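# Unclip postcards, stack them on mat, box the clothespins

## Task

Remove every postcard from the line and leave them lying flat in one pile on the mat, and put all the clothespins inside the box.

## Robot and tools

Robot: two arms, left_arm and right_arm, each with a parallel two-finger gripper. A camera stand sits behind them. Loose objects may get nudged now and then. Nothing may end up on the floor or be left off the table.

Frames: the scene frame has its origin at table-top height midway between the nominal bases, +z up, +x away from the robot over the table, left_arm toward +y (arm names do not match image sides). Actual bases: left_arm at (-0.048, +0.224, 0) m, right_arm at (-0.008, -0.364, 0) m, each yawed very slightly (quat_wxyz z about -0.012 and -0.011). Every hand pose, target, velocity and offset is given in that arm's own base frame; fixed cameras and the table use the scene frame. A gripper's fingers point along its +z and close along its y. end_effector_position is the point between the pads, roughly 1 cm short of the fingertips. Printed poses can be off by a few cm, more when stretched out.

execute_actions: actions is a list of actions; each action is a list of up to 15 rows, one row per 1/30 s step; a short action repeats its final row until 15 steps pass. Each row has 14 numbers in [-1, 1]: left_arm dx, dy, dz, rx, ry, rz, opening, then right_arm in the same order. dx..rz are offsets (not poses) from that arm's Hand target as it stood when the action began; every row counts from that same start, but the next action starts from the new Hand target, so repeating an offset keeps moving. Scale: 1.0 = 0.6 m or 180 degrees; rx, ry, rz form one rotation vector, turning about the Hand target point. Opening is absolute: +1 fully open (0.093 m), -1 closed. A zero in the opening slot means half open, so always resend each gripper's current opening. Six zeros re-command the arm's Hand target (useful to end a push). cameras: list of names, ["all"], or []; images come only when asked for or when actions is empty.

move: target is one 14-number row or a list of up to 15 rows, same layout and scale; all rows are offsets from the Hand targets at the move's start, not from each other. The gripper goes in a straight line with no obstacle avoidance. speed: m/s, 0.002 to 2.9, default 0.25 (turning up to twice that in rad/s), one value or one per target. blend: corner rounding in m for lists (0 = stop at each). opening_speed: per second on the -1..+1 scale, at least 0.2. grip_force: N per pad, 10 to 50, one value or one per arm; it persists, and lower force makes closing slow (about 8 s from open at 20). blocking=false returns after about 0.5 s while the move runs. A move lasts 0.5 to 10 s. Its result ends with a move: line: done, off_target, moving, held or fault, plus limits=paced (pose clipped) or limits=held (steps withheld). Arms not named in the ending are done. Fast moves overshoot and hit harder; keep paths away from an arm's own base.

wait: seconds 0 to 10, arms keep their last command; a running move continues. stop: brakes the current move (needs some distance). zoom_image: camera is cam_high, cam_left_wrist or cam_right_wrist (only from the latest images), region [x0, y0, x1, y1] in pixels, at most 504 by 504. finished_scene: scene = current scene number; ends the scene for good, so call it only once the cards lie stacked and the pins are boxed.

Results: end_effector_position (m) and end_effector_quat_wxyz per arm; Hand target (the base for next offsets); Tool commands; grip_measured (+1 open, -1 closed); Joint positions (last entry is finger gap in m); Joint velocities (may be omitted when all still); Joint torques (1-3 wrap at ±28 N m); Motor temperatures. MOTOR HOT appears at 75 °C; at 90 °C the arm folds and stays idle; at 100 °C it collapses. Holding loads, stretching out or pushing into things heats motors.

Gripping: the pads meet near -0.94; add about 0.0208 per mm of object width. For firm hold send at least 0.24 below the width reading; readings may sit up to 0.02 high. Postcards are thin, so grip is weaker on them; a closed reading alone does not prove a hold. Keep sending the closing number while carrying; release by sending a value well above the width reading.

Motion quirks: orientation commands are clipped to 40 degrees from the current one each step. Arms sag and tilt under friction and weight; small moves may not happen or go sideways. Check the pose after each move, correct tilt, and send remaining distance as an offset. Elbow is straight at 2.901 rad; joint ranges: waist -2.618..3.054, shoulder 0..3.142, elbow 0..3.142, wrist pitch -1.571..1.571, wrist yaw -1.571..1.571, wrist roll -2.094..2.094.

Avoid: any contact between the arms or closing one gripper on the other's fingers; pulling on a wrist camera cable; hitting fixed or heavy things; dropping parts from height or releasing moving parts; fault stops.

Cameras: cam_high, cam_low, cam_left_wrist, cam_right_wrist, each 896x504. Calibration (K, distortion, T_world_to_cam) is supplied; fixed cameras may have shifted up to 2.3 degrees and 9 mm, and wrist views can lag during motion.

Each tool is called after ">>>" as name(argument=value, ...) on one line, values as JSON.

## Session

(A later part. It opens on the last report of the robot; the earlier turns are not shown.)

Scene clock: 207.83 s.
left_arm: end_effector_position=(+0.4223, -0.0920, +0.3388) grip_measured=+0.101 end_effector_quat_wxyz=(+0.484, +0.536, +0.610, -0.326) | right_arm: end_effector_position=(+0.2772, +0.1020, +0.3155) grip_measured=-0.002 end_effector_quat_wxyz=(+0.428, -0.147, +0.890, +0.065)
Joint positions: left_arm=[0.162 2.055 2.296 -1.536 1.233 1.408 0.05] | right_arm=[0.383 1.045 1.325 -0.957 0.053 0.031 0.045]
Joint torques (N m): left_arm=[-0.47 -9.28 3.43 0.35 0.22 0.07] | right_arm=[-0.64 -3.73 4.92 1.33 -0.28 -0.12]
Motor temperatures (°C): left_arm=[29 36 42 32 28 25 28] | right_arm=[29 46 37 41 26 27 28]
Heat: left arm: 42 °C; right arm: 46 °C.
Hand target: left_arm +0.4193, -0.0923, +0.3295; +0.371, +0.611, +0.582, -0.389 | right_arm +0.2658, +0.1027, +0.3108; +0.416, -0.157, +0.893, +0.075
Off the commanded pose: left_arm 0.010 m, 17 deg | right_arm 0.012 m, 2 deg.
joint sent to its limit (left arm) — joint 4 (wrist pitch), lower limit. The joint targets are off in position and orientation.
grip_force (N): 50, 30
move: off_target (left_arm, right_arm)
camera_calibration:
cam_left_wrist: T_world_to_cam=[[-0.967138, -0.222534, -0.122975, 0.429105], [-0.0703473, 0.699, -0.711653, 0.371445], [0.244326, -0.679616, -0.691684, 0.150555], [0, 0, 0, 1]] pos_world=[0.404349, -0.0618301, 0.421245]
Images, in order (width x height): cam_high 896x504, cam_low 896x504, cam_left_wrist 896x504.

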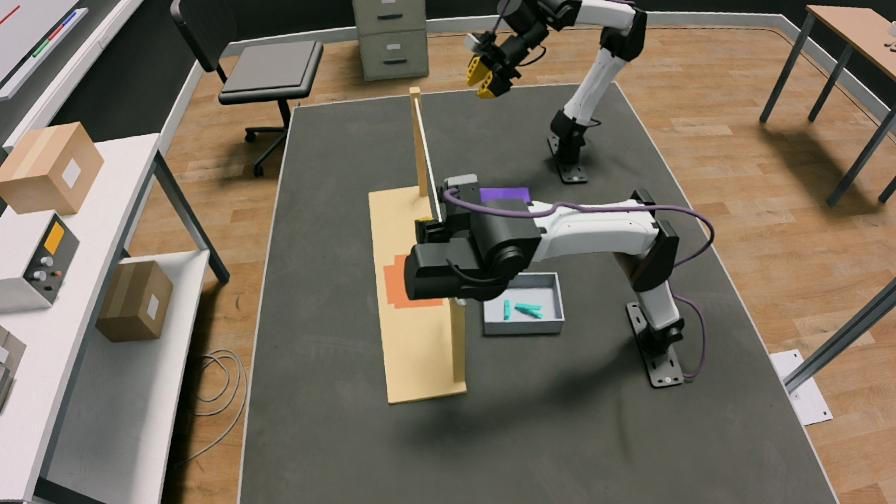

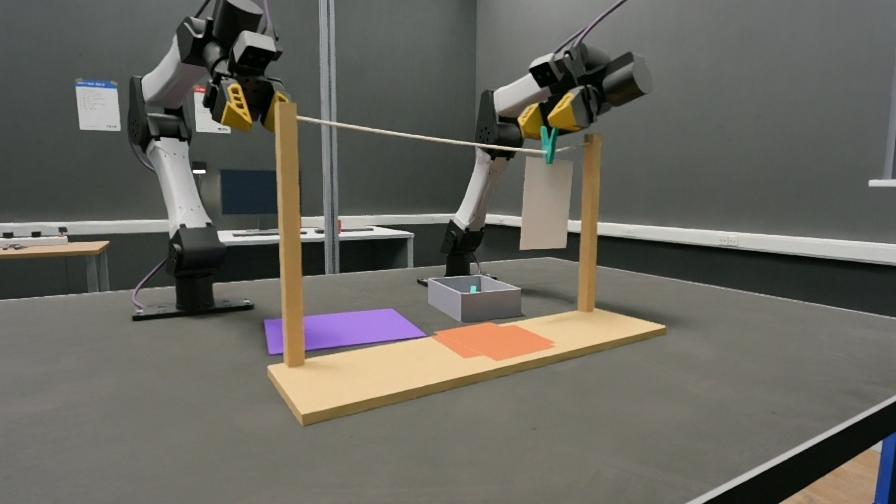

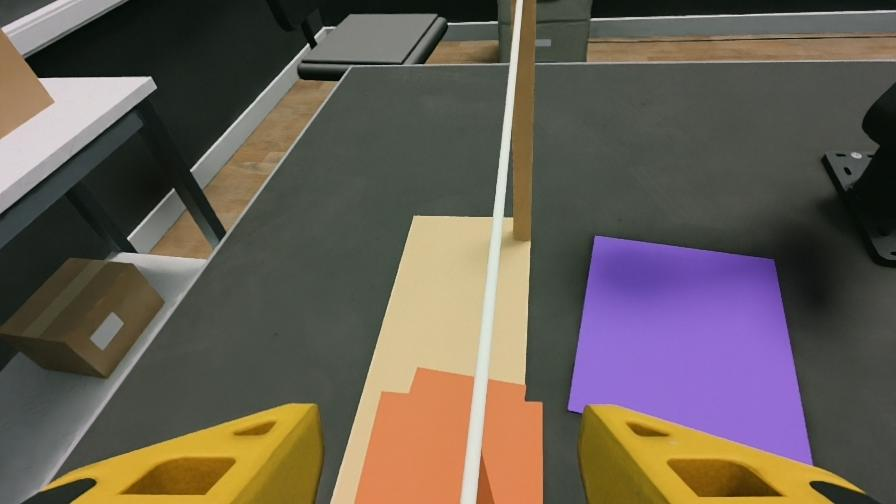

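>>> move(target=[[0.003,-0.01,-0.035,0,0,0,0.0,0,0,0,0,0,0,0]], speed=0.06, cameras=["cam_left_wrist","cam_low"])

>>> zoom_image(camera="cam_low", region=[480, 70, 660, 190])

Scene clock: 211.80 s.
left_arm: end_effector_position=(+0.4221, -0.0978, +0.3221) grip_measured=+0.001 end_effector_quat_wxyz=(+0.471, +0.549, +0.608, -0.328) | right_arm: end_effector_position=(+0.2772, +0.1020, +0.3155) grip_measured=-0.002 end_effector_quat_wxyz=(+0.428, -0.147, +0.890, +0.065)
Joint positions: left_arm=[0.145 2.063 2.255 -1.538 1.213 1.458 0.045] | right_arm=[0.383 1.045 1.325 -0.957 0.053 0.031 0.045]
Joint torques (N m): left_arm=[-0.44 -8.36 3.63 0.26 0.28 0.11] | right_arm=[-0.64 -3.73 4.92 1.32 -0.27 -0.12]
Heat: left arm: 42 °C; right arm: 45 °C.
Hand target: left_arm +0.4211, -0.0983, +0.3085; +0.371, +0.611, +0.582, -0.389 | right_arm +0.2658, +0.1027, +0.3108; +0.416, -0.157, +0.893, +0.075
Off the commanded pose: left_arm 0.014 m, 15 deg | right_arm 0.012 m, 2 deg.
joint sent to its limit (left arm) — joint 4 (wrist pitch), lower limit. The joint targets are off in position and orientation.
grip_force (N): 50, 30
move: off_target (left_arm, right_arm)
camera_calibration:
cam_left_wrist: T_world_to_cam=[[-0.973884, -0.191932, -0.121297, 0.430831], [-0.054715, 0.716884, -0.695042, 0.353269], [0.220357, -0.670253, -0.708663, 0.151595], [0, 0, 0, 1]] pos_world=[0.405503, -0.0689556, 0.405226]
Images, in order (width x height): cam_low 896x504, cam_left_wrist 896x504.

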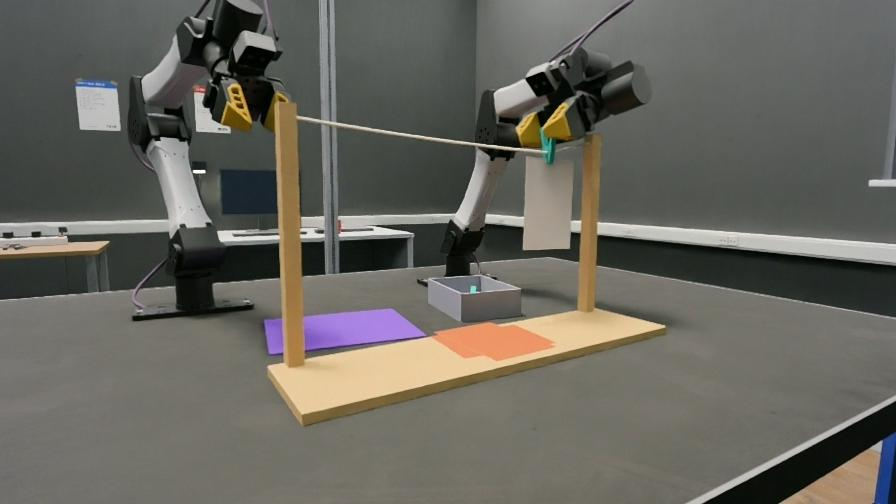

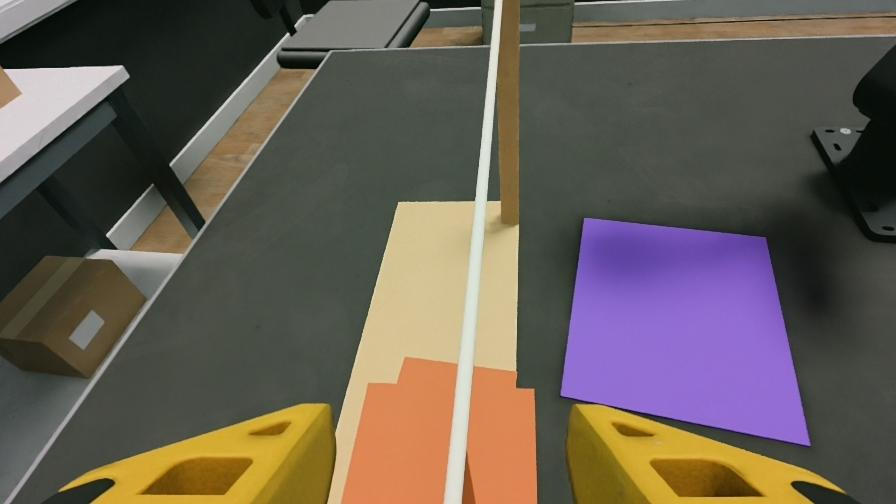

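Scaled by 2.800.

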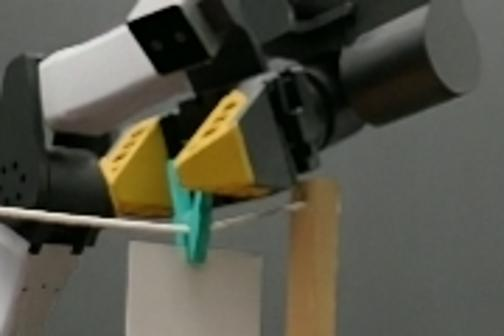

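>>> move(target=[[0,0,0,0,0,0,-0.42,0,0,0,0,0,0,0]], grip_force=[30,30], cameras=["cam_left_wrist","cam_low"])

>>> zoom_image(camera="cam_low", region=[480, 70, 660, 190])

Scene clock: 214.57 s.
left_arm: end_effector_position=(+0.4221, -0.0978, +0.3221) grip_measured=-0.416 end_effector_quat_wxyz=(+0.471, +0.550, +0.607, -0.327) | right_arm: end_effector_position=(+0.2772, +0.1020, +0.3155) grip_measured=-0.002 end_effector_quat_wxyz=(+0.428, -0.147, +0.890, +0.065)
Joint positions: left_arm=[0.145 2.063 2.255 -1.538 1.213 1.46 0.025] | right_arm=[0.383 1.045 1.325 -0.957 0.053 0.031 0.045]
Joint torques (N m): left_arm=[-0.47 -8.35 3.54 0.26 0.24 0.08] | right_arm=[-0.66 -3.71 4.92 1.33 -0.28 -0.13]
Heat: left arm: 41 °C; right arm: 44 °C.
Hand target: left_arm +0.4211, -0.0983, +0.3085; +0.371, +0.611, +0.582, -0.389 | right_arm +0.2658, +0.1027, +0.3108; +0.416, -0.157, +0.893, +0.075
Off the commanded pose: left_arm 0.014 m, 16 deg | right_arm 0.012 m, 2 deg.
joint sent to its limit (left arm) — joint 4 (wrist pitch), lower limit. The joint targets are off in position and orientation.
grip_force (N): 30, 30
move: off_target (left_arm, right_arm)
camera_calibration:
cam_left_wrist: T_world_to_cam=[[-0.973822, -0.191371, -0.122668, 0.431306], [-0.0533924, 0.717121, -0.6949, 0.352685], [0.220952, -0.67016, -0.708566, 0.151343], [0, 0, 0, 1]] pos_world=[0.405406, -0.0689545, 0.405225]
Images, in order (width x height): cam_low 896x504, cam_left_wrist 896x504.

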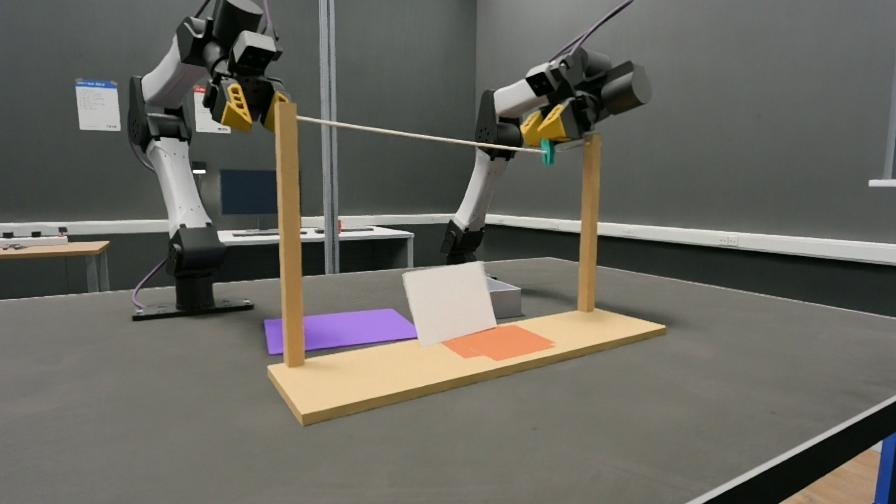

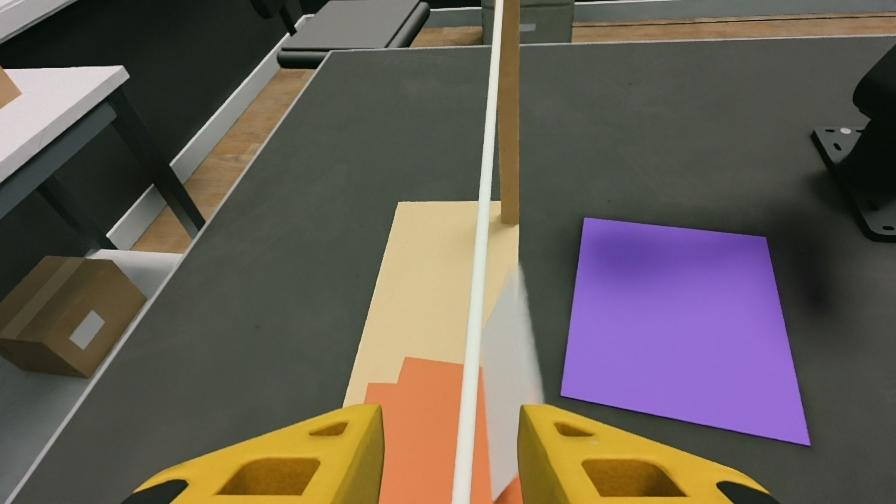

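Scaled by 2.800.

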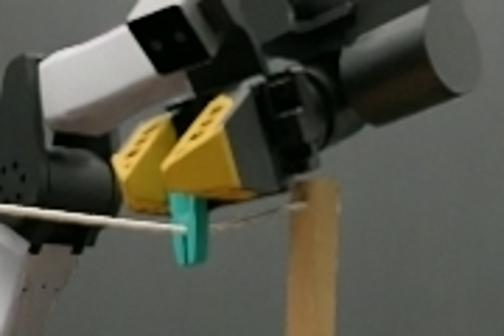

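>>> move(target=[[0,0,0,0,0,0,-0.78,0,0,0,0,0,0,0],[0,0.03,0.15,0,0,0,-0.78,0,0,0,0,0,0,0]], speed=0.1, cameras=["cam_high","cam_low"])

>>> zoom_image(camera="cam_low", region=[480, 50, 660, 190])

Scene clock: 219.63 s.
left_arm: end_effector_position=(+0.4245, -0.0773, +0.3909) grip_measured=-0.700 end_effector_quat_wxyz=(+0.515, +0.507, +0.621, -0.304) | right_arm: end_effector_position=(+0.2772, +0.1020, +0.3155) grip_measured=-0.002 end_effector_quat_wxyz=(+0.428, -0.147, +0.890, +0.065)
Joint positions: left_arm=[0.199 2.072 2.517 -1.539 1.245 1.224 0.012] | right_arm=[0.383 1.045 1.325 -0.957 0.053 0.031 0.045]
Joint torques (N m): left_arm=[0.64 -7.98 6.56 0.61 0.83 -0.12] | right_arm=[-0.66 -3.71 4.92 1.32 -0.28 -0.12]
Heat: left arm: 41 °C; right arm: 43 °C.
Hand target: left_arm +0.4211, -0.0803, +0.3985; +0.371, +0.611, +0.582, -0.389 | right_arm +0.2658, +0.1027, +0.3108; +0.416, -0.157, +0.893, +0.075
Off the commanded pose: left_arm 0.009 m, 23 deg | right_arm 0.012 m, 2 deg.
joint sent to its limit (left arm) — joint 4 (wrist pitch), lower limit. The joint targets are off in position and orientation.
grip_force (N): 30, 30
move: off_target (left_arm, right_arm)
Images, in order (width x height): cam_high 896x504, cam_low 896x504.

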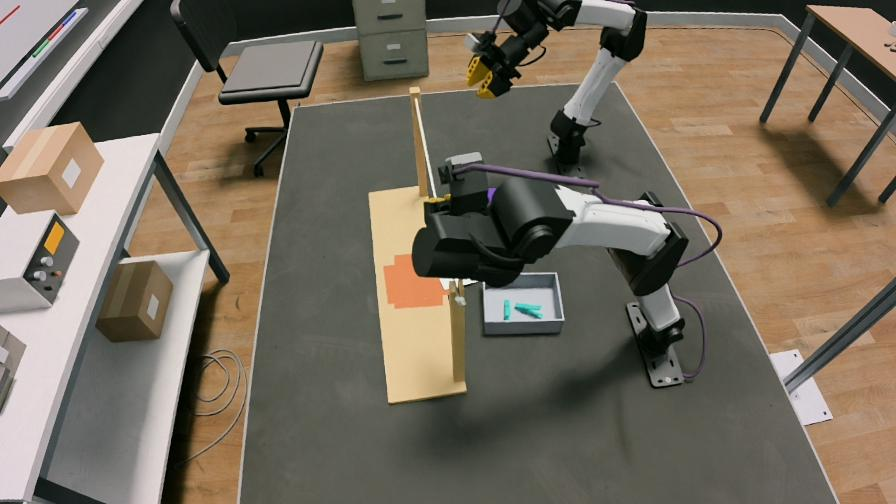

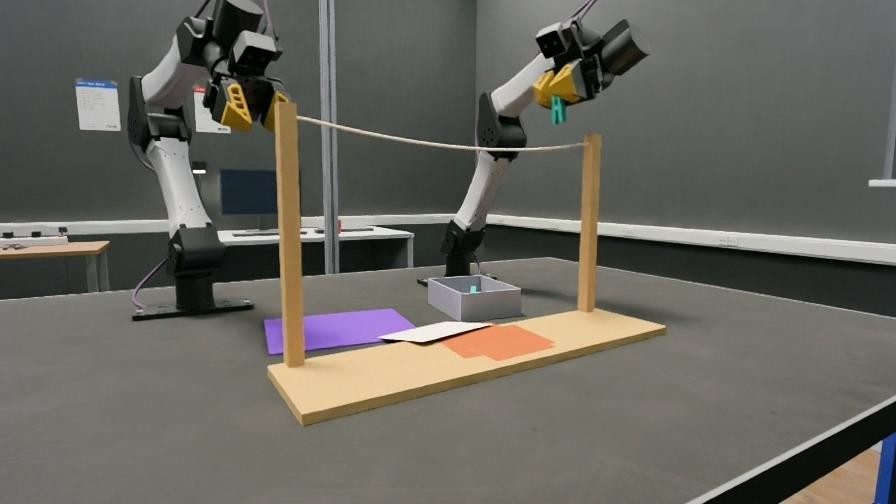

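Scaled by 2.800.

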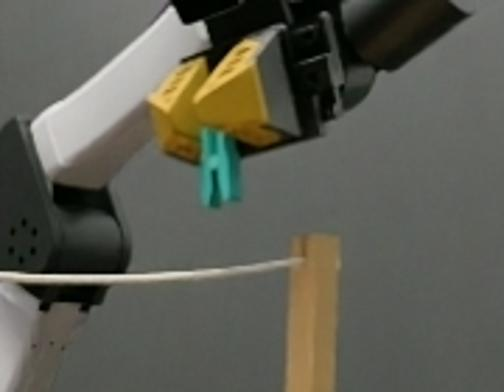

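>>> move(target=[[-0.2,0.084,0.0,0.06,0.04,0.2,-0.78,0,0,0,0,0,0,0],[-0.23,-0.033,-0.33,0.1235,0.082,0.397,-0.78,0,0,0,0,0,0,0]], blend=[0.04,0], speed=0.3, cameras=["cam_high","cam_left_wrist"])

Scene clock: 224.60 s.
left_arm: end_effector_position=(+0.2760, -0.1009, +0.1941) grip_measured=-0.701 end_effector_quat_wxyz=(+0.307, +0.170, +0.934, -0.066) | right_arm: end_effector_position=(+0.2772, +0.1020, +0.3155) grip_measured=-0.002 end_effector_quat_wxyz=(+0.428, -0.147, +0.890, +0.065)
Joint positions: left_arm=[-0.329 1.101 1.02 -0.852 0.038 0.019 0.012] | right_arm=[0.383 1.045 1.325 -0.957 0.053 0.031 0.045]
Joint torques (N m): left_arm=[-0.39 -4.23 4.08 1.93 -0.23 -0.16] | right_arm=[-0.65 -3.7 4.93 1.33 -0.28 -0.12]
Heat: left arm: 41 °C; right arm: 42 °C.
Hand target: left_arm +0.2831, -0.1001, +0.2005; +0.337, +0.164, +0.925, -0.059 | right_arm +0.2658, +0.1027, +0.3108; +0.416, -0.157, +0.893, +0.075
Off the commanded pose: left_arm 0.010 m, 4 deg | right_arm 0.012 m, 2 deg.
grip_force (N): 30, 30
move: off_target (left_arm, right_arm)
camera_calibration:
cam_left_wrist: T_world_to_cam=[[-0.352387, -0.935785, 0.0113966, 0.0000651055], [-0.919267, 0.343833, -0.191643, 0.361885], [0.175418, -0.078009, -0.981399, 0.216169], [0, 0, 0, 1]] pos_world=[0.294772, -0.107504, 0.2815]
Images, in order (width x height): cam_high 896x504, cam_left_wrist 896x504.

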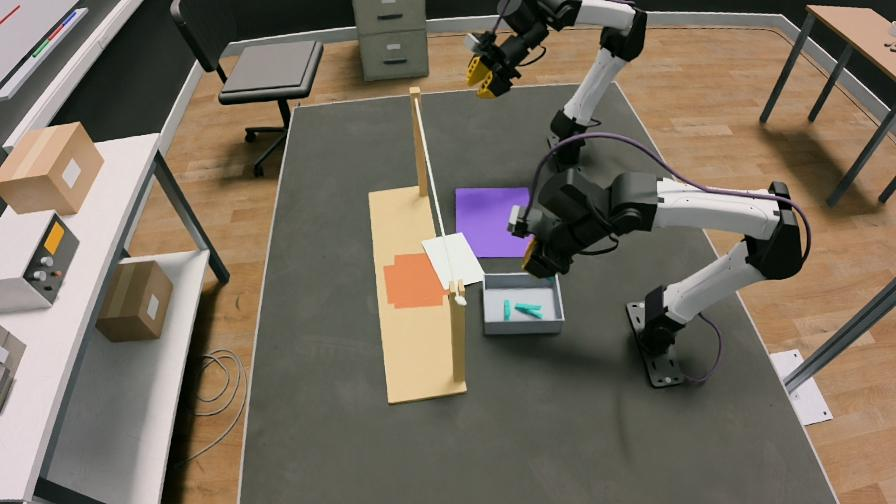

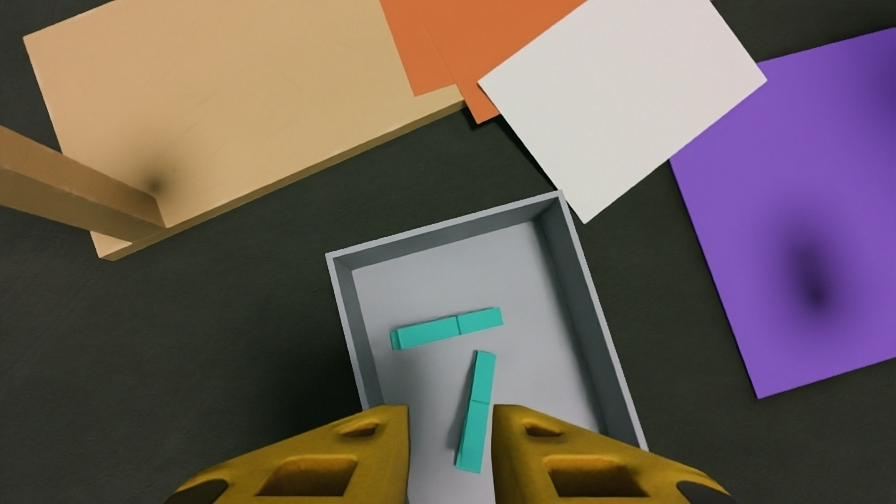

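>>> move(target=[[0.03,-0.012,-0.15,0,0,0,-0.78,0,0,0,0,0,0,0],[0.03,-0.012,-0.165,0,0,0,-0.2,0,0,0,0,0,0,0],[0,0,0.05,0,0,0,-0.2,0,0,0,0,0,0,0]], speed=0.15, opening_speed=0.6, cameras=["cam_high","cam_left_wrist","cam_right_wrist"])

Scene clock: 231.23 s.
left_arm: end_effector_position=(+0.2866, -0.1040, +0.2203) grip_measured=-0.201 end_effector_quat_wxyz=(+0.337, +0.167, +0.924, -0.070) | right_arm: end_effector_position=(+0.2772, +0.1020, +0.3155) grip_measured=-0.002 end_effector_quat_wxyz=(+0.428, -0.147, +0.890, +0.065)
Joint positions: left_arm=[-0.329 1.109 1.091 -0.851 0.035 0.015 0.036] | right_arm=[0.383 1.045 1.325 -0.957 0.053 0.031 0.045]
Joint torques (N m): left_arm=[-0.16 -2.77 8.65 0.99 -0.22 -0.15] | right_arm=[-0.65 -3.71 4.92 1.33 -0.28 -0.13]
Motor temperatures (°C): left_arm=[29 36 41 34 28 25 28] | right_arm=[29 41 36 40 26 27 28]
Heat: left arm: 41 °C; right arm: 41 °C.
Hand target: left_arm +0.2831, -0.1001, +0.2305; +0.337, +0.164, +0.925, -0.059 | right_arm +0.2658, +0.1027, +0.3108; +0.416, -0.157, +0.893, +0.075
Off the commanded pose: left_arm 0.011 m, 1 deg | right_arm 0.012 m, 2 deg.
grip_force (N): 30, 30
move: off_target (left_arm, right_arm); target 2's new opening was sent with left_arm's hand 0.008 m and 3 deg from that target
camera_calibration:
cam_left_wrist: T_world_to_cam=[[-0.347911, -0.937474, 0.0100101, -0.00057467], [-0.907584, 0.334103, -0.254296, 0.387103], [0.235051, -0.0975572, -0.967075, 0.217371], [0, 0, 0, 1]] pos_world=[0.300035, -0.108665, 0.308658]
cam_right_wrist: T_world_to_cam=[[0.331985, -0.943282, 0.00215709, 0.00391963], [-0.838123, -0.296022, -0.458172, 0.447746], [0.432824, 0.150298, -0.888861, 0.229158], [0, 0, 0, 1]] pos_world=[0.27478, 0.101798, 0.408826]
Images, in order (width x height): cam_high 896x504, cam_left_wrist 896x504, cam_right_wrist 896x504.

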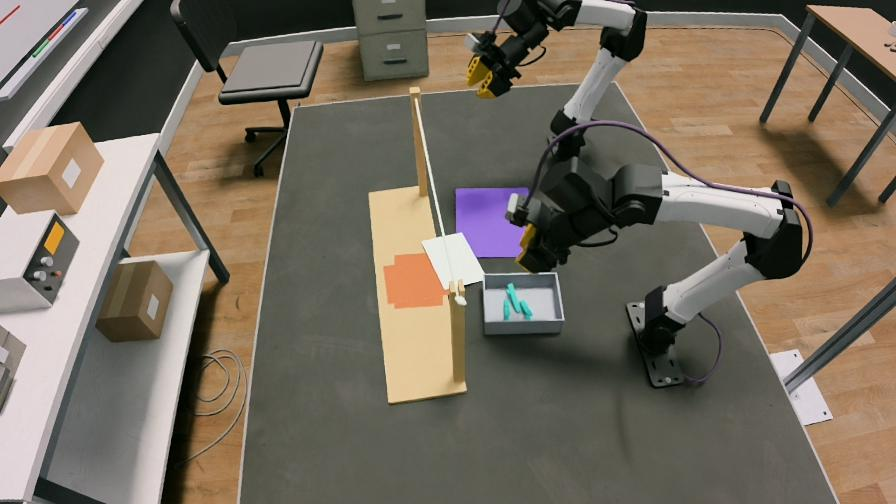

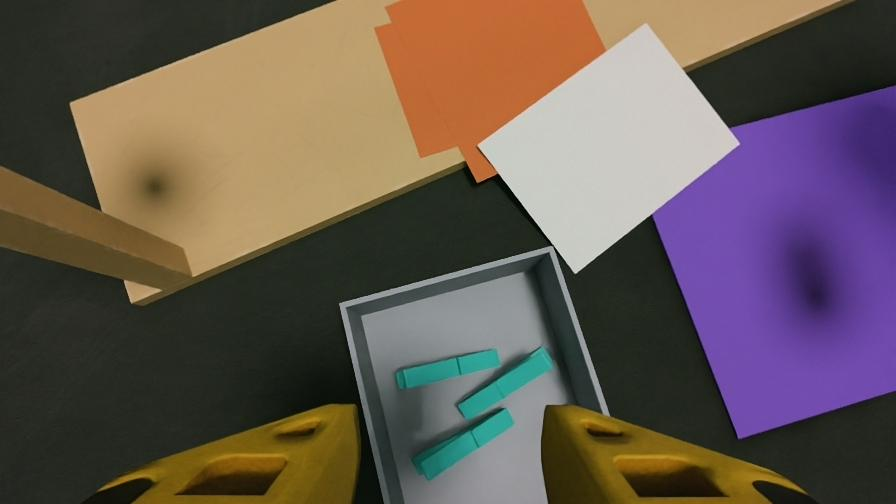

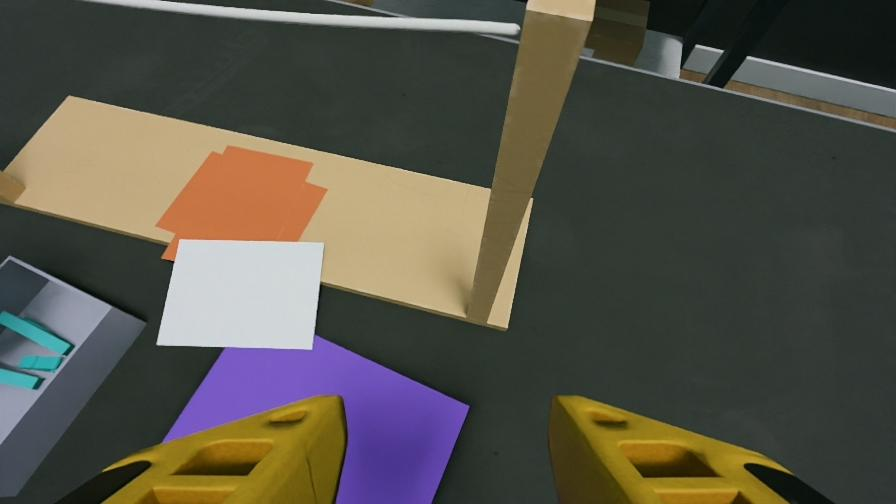

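>>> move(target=[[-0.15,0.35,0.15,0,0,0.15,0.0,0.153,0.405,-0.317,-0.024,0.062,0,-0.5]], cameras=["cam_high","cam_low","cam_right_wrist"])

Scene clock: 239.03 s.
left_arm: end_effector_position=(+0.1954, +0.1191, +0.3121) grip_measured=-0.001 end_effector_quat_wxyz=(+0.336, -0.070, +0.939, +0.031) | right_arm: end_effector_position=(+0.3383, +0.3308, +0.0986) grip_measured=-0.498 end_effector_quat_wxyz=(+0.277, -0.189, +0.941, +0.038)
Joint positions: left_arm=[0.845 1.091 1.522 -1.432 0.409 0.575 0.045] | right_arm=[0.872 1.926 1.465 -0.61 0.279 0.405 0.021]
Joint torques (N m): left_arm=[0.8 -0.79 7.28 0.8 0.41 0.03] | right_arm=[-0.03 -9.24 10.21 1.74 0.51 0.23]
Heat: left arm: 41 °C; right arm: 41 °C.
Hand target: left_arm +0.1931, +0.1099, +0.3205; +0.341, -0.056, +0.938, +0.021 | right_arm +0.3576, +0.3457, +0.1206; +0.321, -0.165, +0.931, +0.056
Off the commanded pose: left_arm 0.013 m, 2 deg | right_arm 0.033 m, 6 deg.
grip_force (N): 30, 30
move: off_target (left_arm, right_arm)
camera_calibration:
cam_right_wrist: T_world_to_cam=[[0.3885, -0.921206, 0.0211542, 0.171642], [-0.910389, -0.387282, -0.145614, 0.49109], [0.142333, 0.0373125, -0.989115, 0.121169], [0, 0, 0, 1]] pos_world=[0.363154, 0.343787, 0.187728]
Images, in order (width x height): cam_high 896x504, cam_low 896x504, cam_right_wrist 896x504.

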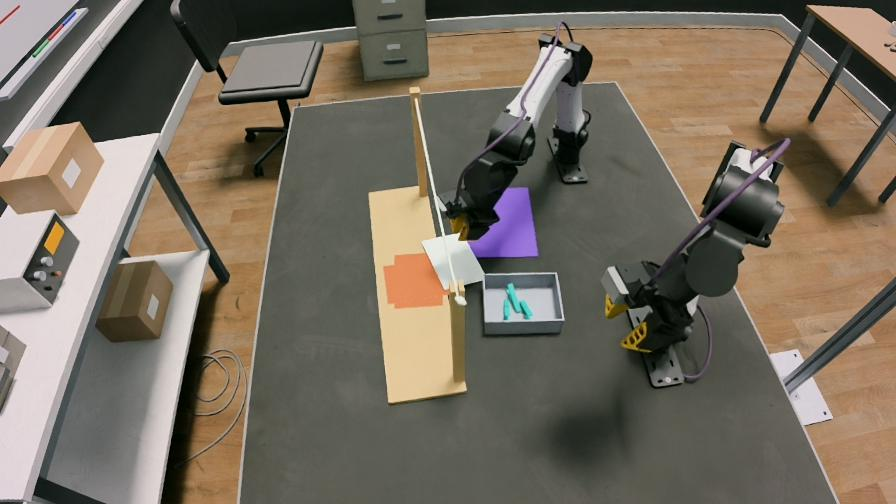

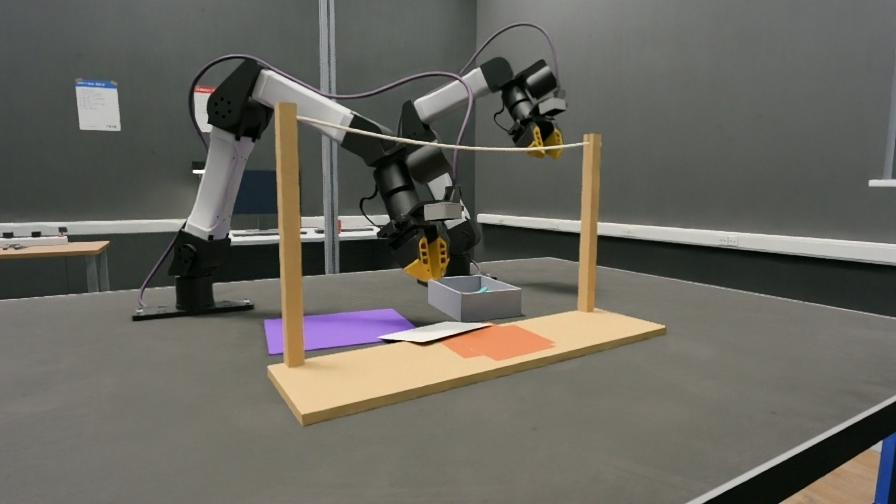

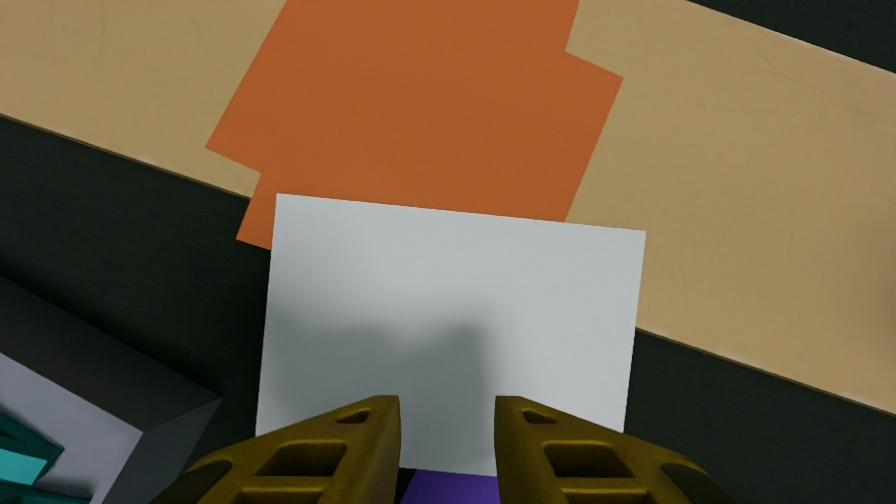

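>>> move(target=[0,0,0,0,0,0,0.0,0.02,0.01,-0.115,0,0,0,-0.5], speed=0.08, cameras=["cam_low","cam_right_wrist"])

>>> zoom_image(camera="cam_low", region=[340, 230, 560, 370])

Scene clock: 242.73 s.
left_arm: end_effector_position=(+0.1954, +0.1191, +0.3121) grip_measured=-0.001 end_effector_quat_wxyz=(+0.336, -0.070, +0.939, +0.031) | right_arm: end_effector_position=(+0.3560, +0.3520, +0.0499) grip_measured=-0.498 end_effector_quat_wxyz=(+0.296, -0.184, +0.936, +0.053)
Joint positions: left_arm=[0.845 1.091 1.522 -1.432 0.409 0.575 0.045] | right_arm=[0.872 2.052 1.419 -0.388 0.279 0.405 0.021]
Joint torques (N m): left_arm=[0.81 -0.83 7.35 0.79 0.43 0.05] | right_arm=[-0.69 -9.94 5.18 1.94 0.43 0.1]
Heat: left arm: 41 °C; right arm: 41 °C.
Hand target: left_arm +0.1931, +0.1099, +0.3205; +0.341, -0.056, +0.938, +0.021 | right_arm +0.3696, +0.3517, +0.0516; +0.321, -0.165, +0.931, +0.056
Off the commanded pose: left_arm 0.013 m, 2 deg | right_arm 0.014 m, 4 deg.
grip_force (N): 30, 30
move: off_target (left_arm, right_arm)
camera_calibration:
cam_right_wrist: T_world_to_cam=[[0.388139, -0.921599, -0.00192992, 0.186617], [-0.904937, -0.380724, -0.190099, 0.506248], [0.17446, 0.0755314, -0.981763, 0.044405], [0, 0, 0, 1]] pos_world=[0.377942, 0.361373, 0.140193]
Images, in order (width x height): cam_low 896x504, cam_right_wrist 896x504.

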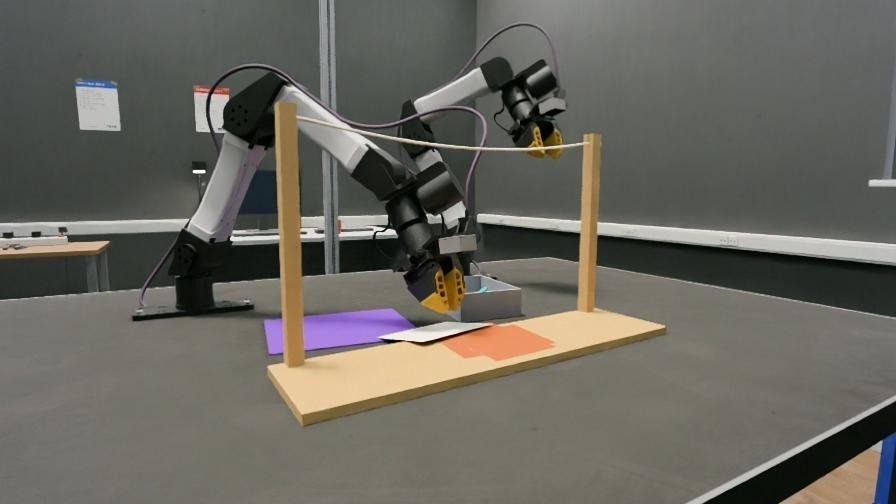

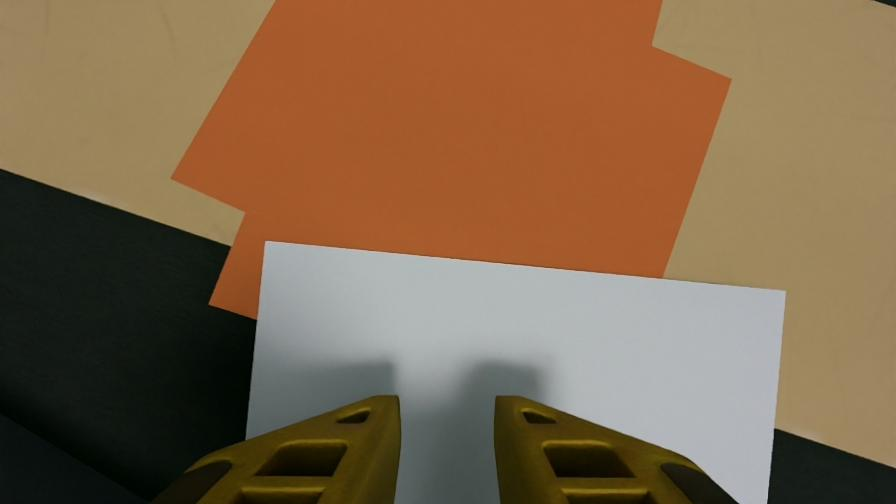

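Scaled by 2.291.

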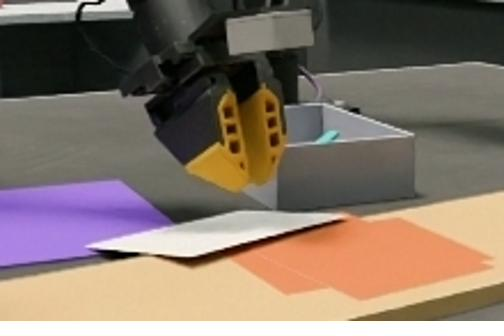

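>>> move(target=[0,0,0,0,0,0,0.0,-0.02,-0.01,-0.05,0,0,0,-0.5], speed=0.05, cameras=["cam_low","cam_right_wrist"])

>>> zoom_image(camera="cam_low", region=[340, 230, 560, 370])

Scene clock: 246.13 s.
left_arm: end_effector_position=(+0.1954, +0.1191, +0.3121) grip_measured=-0.001 end_effector_quat_wxyz=(+0.336, -0.070, +0.939, +0.031) | right_arm: end_effector_position=(+0.3484, +0.3437, +0.0217) grip_measured=-0.498 end_effector_quat_wxyz=(+0.297, -0.184, +0.936, +0.053)
Joint positions: left_arm=[0.845 1.091 1.522 -1.432 0.409 0.575 0.045] | right_arm=[0.874 2.059 1.305 -0.265 0.28 0.405 0.021]
Joint torques (N m): left_arm=[0.79 -0.92 7.34 0.82 0.43 0.1] | right_arm=[0.42 -9.39 4.71 1.95 0.48 0.22]
Heat: left arm: 41 °C; right arm: 42 °C.
Hand target: left_arm +0.1931, +0.1099, +0.3205; +0.341, -0.056, +0.938, +0.021 | right_arm +0.3576, +0.3457, +0.0216; +0.321, -0.165, +0.931, +0.056
Off the commanded pose: left_arm 0.013 m, 2 deg | right_arm 0.009 m, 4 deg.
grip_force (N): 30, 30
move: off_target (left_arm, right_arm)
camera_calibration:
cam_right_wrist: T_world_to_cam=[[0.388795, -0.921323, -0.00142595, 0.181546], [-0.904291, -0.38131, -0.191993, 0.490866], [0.176344, 0.0759352, -0.981395, 0.0179258], [0, 0, 0, 1]] pos_world=[0.37014, 0.353073, 0.112094]
Images, in order (width x height): cam_low 896x504, cam_right_wrist 896x504.

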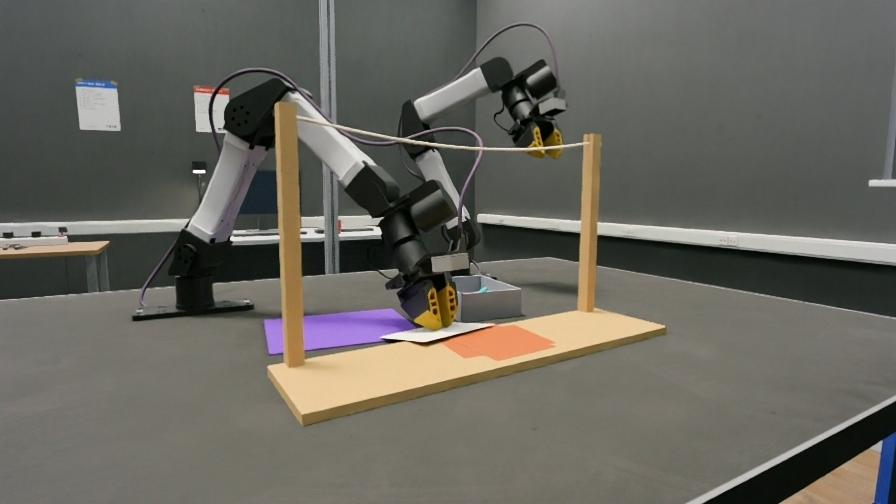

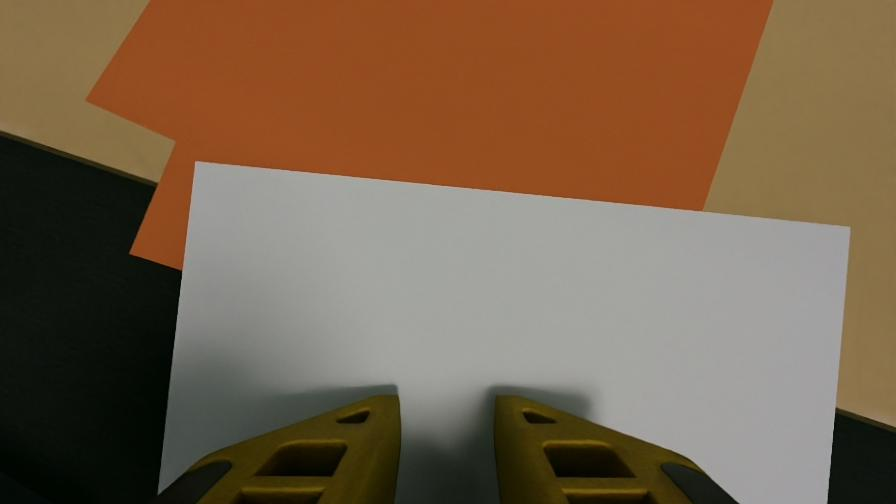

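Scaled by 2.291.

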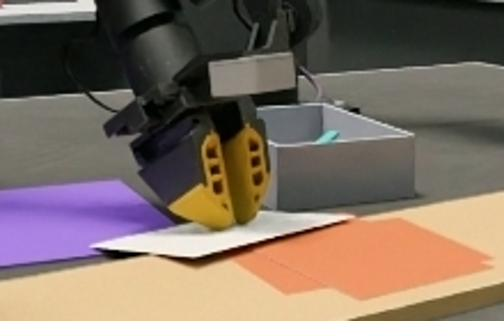

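>>> move(target=[[0,0,0,0,0,0,0.0,0,0,-0.02,0,0,0,-0.5],[0,0,0,0,0,0,0.0,-0.175,-0.208,-0.035,0,0,-0.128,-0.5]], speed=0.08, cameras=["cam_low","cam_right_wrist","cam_high"])

Scene clock: 252.00 s.
left_arm: end_effector_position=(+0.1954, +0.1191, +0.3121) grip_measured=-0.001 end_effector_quat_wxyz=(+0.336, -0.070, +0.939, +0.031) | right_arm: end_effector_position=(+0.2679, +0.2387, +0.0116) grip_measured=-0.498 end_effector_quat_wxyz=(+0.356, +0.024, +0.934, +0.016)
Joint positions: left_arm=[0.845 1.091 1.522 -1.432 0.409 0.575 0.045] | right_arm=[0.989 1.739 0.756 -0.121 0.583 0.899 0.021]
Joint torques (N m): left_arm=[0.8 -0.69 7.39 0.85 0.43 0.1] | right_arm=[0.21 -8.27 2.71 0.12 0.18 0.3]
Heat: left arm: 41 °C; right arm: 42 °C.
Hand target: left_arm +0.1931, +0.1099, +0.3205; +0.341, -0.056, +0.938, +0.021 | right_arm +0.2526, +0.2209, +0.0006; +0.325, +0.025, +0.945, -0.009
Off the commanded pose: left_arm 0.013 m, 2 deg | right_arm 0.026 m, 5 deg.
grip_force (N): 30, 30
move: off_target (left_arm, right_arm)
camera_calibration:
cam_right_wrist: T_world_to_cam=[[-0.0197804, -0.998193, -0.0567327, 0.244587], [-0.95175, 0.0361797, -0.304734, 0.290544], [0.306236, 0.0479676, -0.950746, 0.00161609], [0, 0, 0, 1]] pos_world=[0.280868, 0.233556, 0.103951]
Images, in order (width x height): cam_high 896x504, cam_low 896x504, cam_right_wrist 896x504.

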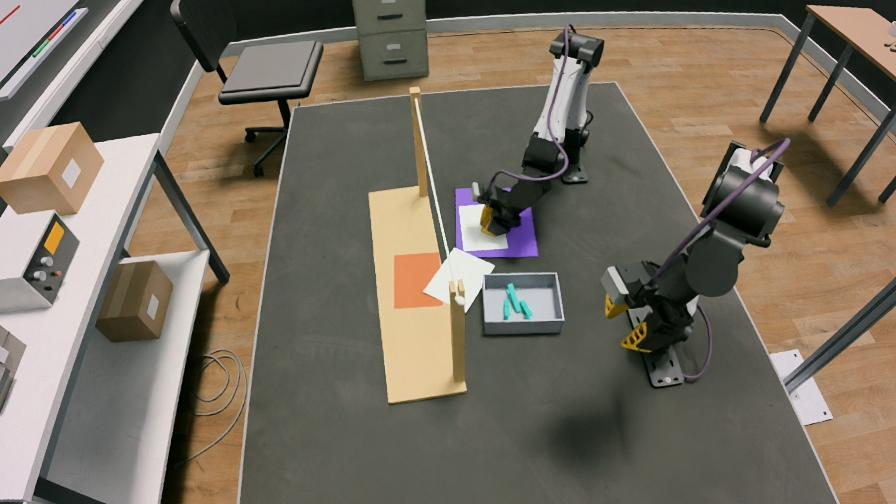

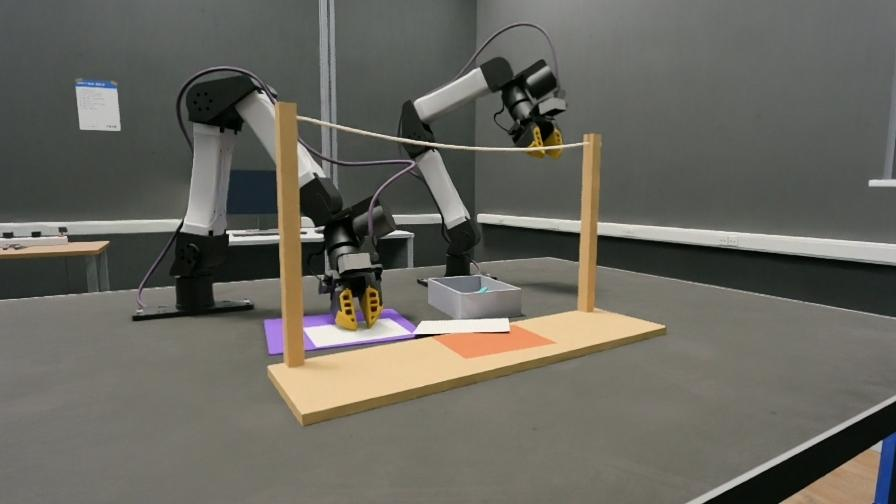

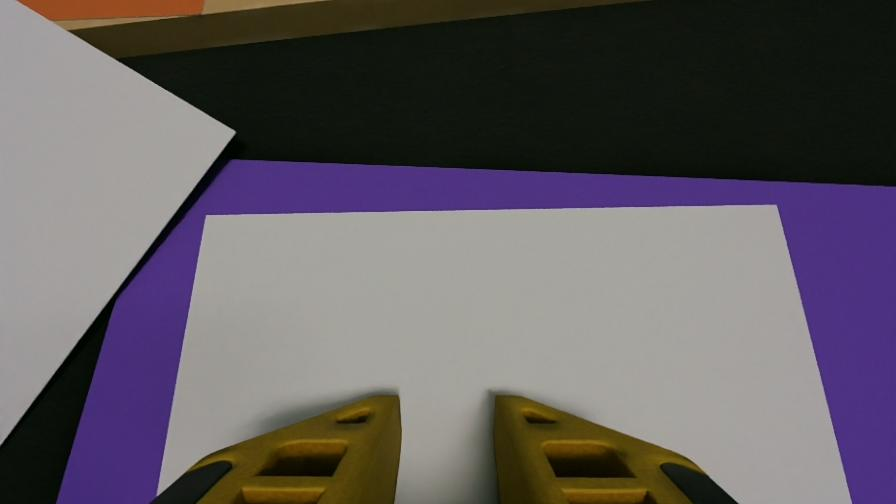

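>>> move(target=[[0,0,0,0,0,0,0,0,0,0.17,0,0,0,-0.5],[0,0,0,0,0,0,0.0,0.17,0.28,0.18,0,0,0,-0.5]], blend=[0.02,0], cameras=["cam_low","cam_right_wrist","cam_high"])

>>> zoom_image(camera="cam_low", region=[340, 230, 560, 370])

Scene clock: 257.93 s.
left_arm: end_effector_position=(+0.1954, +0.1191, +0.3121) grip_measured=-0.001 end_effector_quat_wxyz=(+0.336, -0.070, +0.939, +0.031) | right_arm: end_effector_position=(+0.3518, +0.3833, +0.1016) grip_measured=-0.498 end_effector_quat_wxyz=(+0.325, +0.012, +0.946, -0.019)
Joint positions: left_arm=[0.845 1.091 1.522 -1.432 0.409 0.575 0.045] | right_arm=[1.004 2.248 1.946 -0.914 0.572 0.923 0.021]
Joint torques (N m): left_arm=[0.79 -0.83 7.28 0.81 0.43 0.07] | right_arm=[0.29 -10.95 10.04 0.59 0.25 0.24]
Heat: left arm: 40 °C; right arm: 42 °C.
Hand target: left_arm +0.1931, +0.1099, +0.3205; +0.341, -0.056, +0.938, +0.021 | right_arm +0.3546, +0.3889, +0.1086; +0.325, +0.025, +0.945, -0.009
Off the commanded pose: left_arm 0.013 m, 2 deg | right_arm 0.009 m, 2 deg.
grip_force (N): 30, 30
move: off_target (left_arm)
camera_calibration:
cam_right_wrist: T_world_to_cam=[[-0.0203989, -0.999637, 0.0175884, 0.388927], [-0.970517, 0.0155726, -0.240529, 0.400471], [0.240167, -0.0219763, -0.970483, 0.106581], [0, 0, 0, 1]] pos_world=[0.371001, 0.384892, 0.192919]
Images, in order (width x height): cam_high 896x504, cam_low 896x504, cam_right_wrist 896x504.

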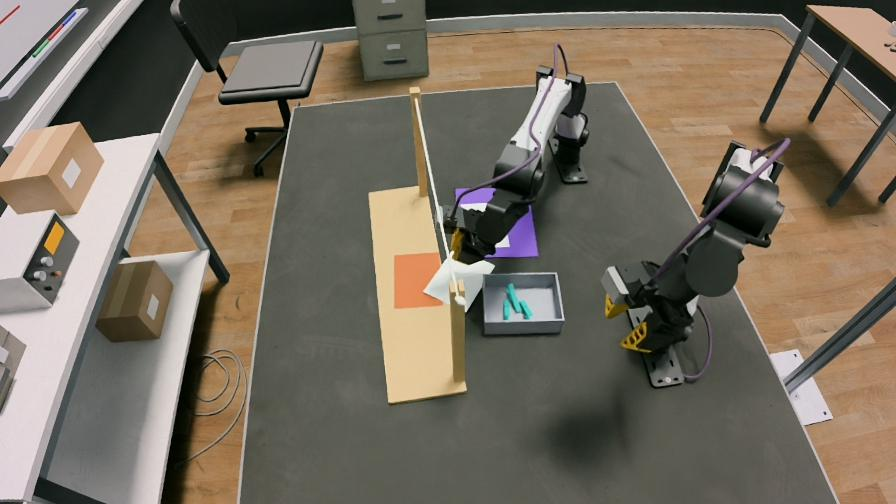

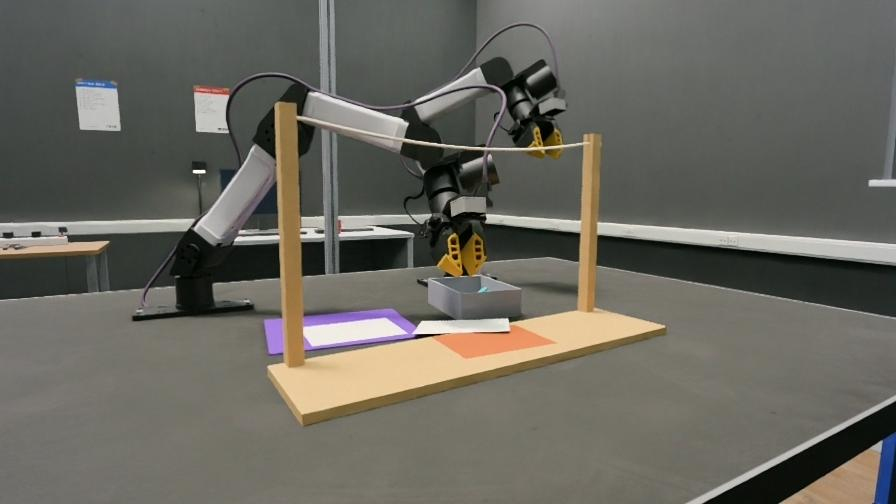

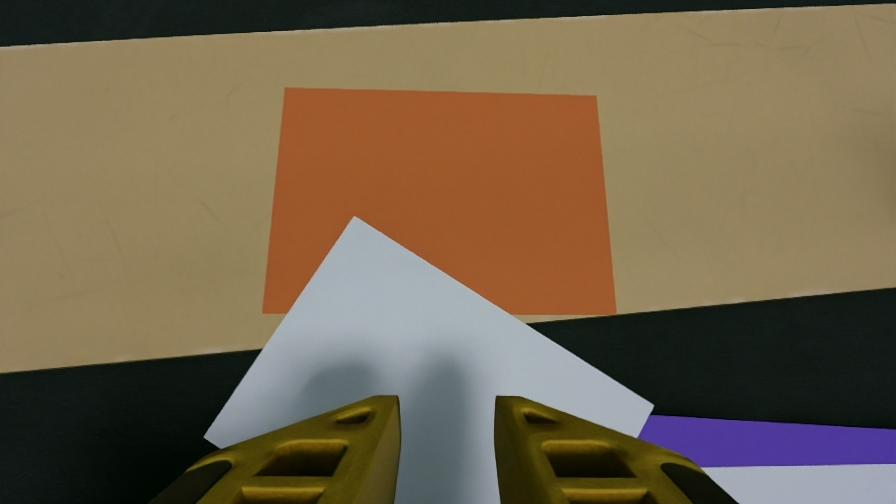

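Scaled by 2.291.

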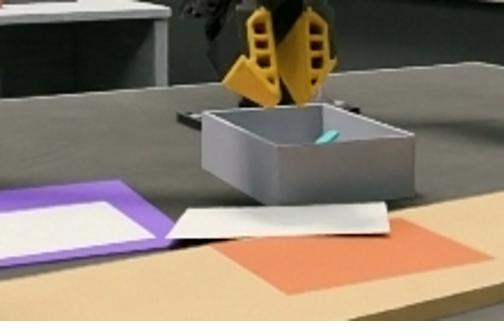

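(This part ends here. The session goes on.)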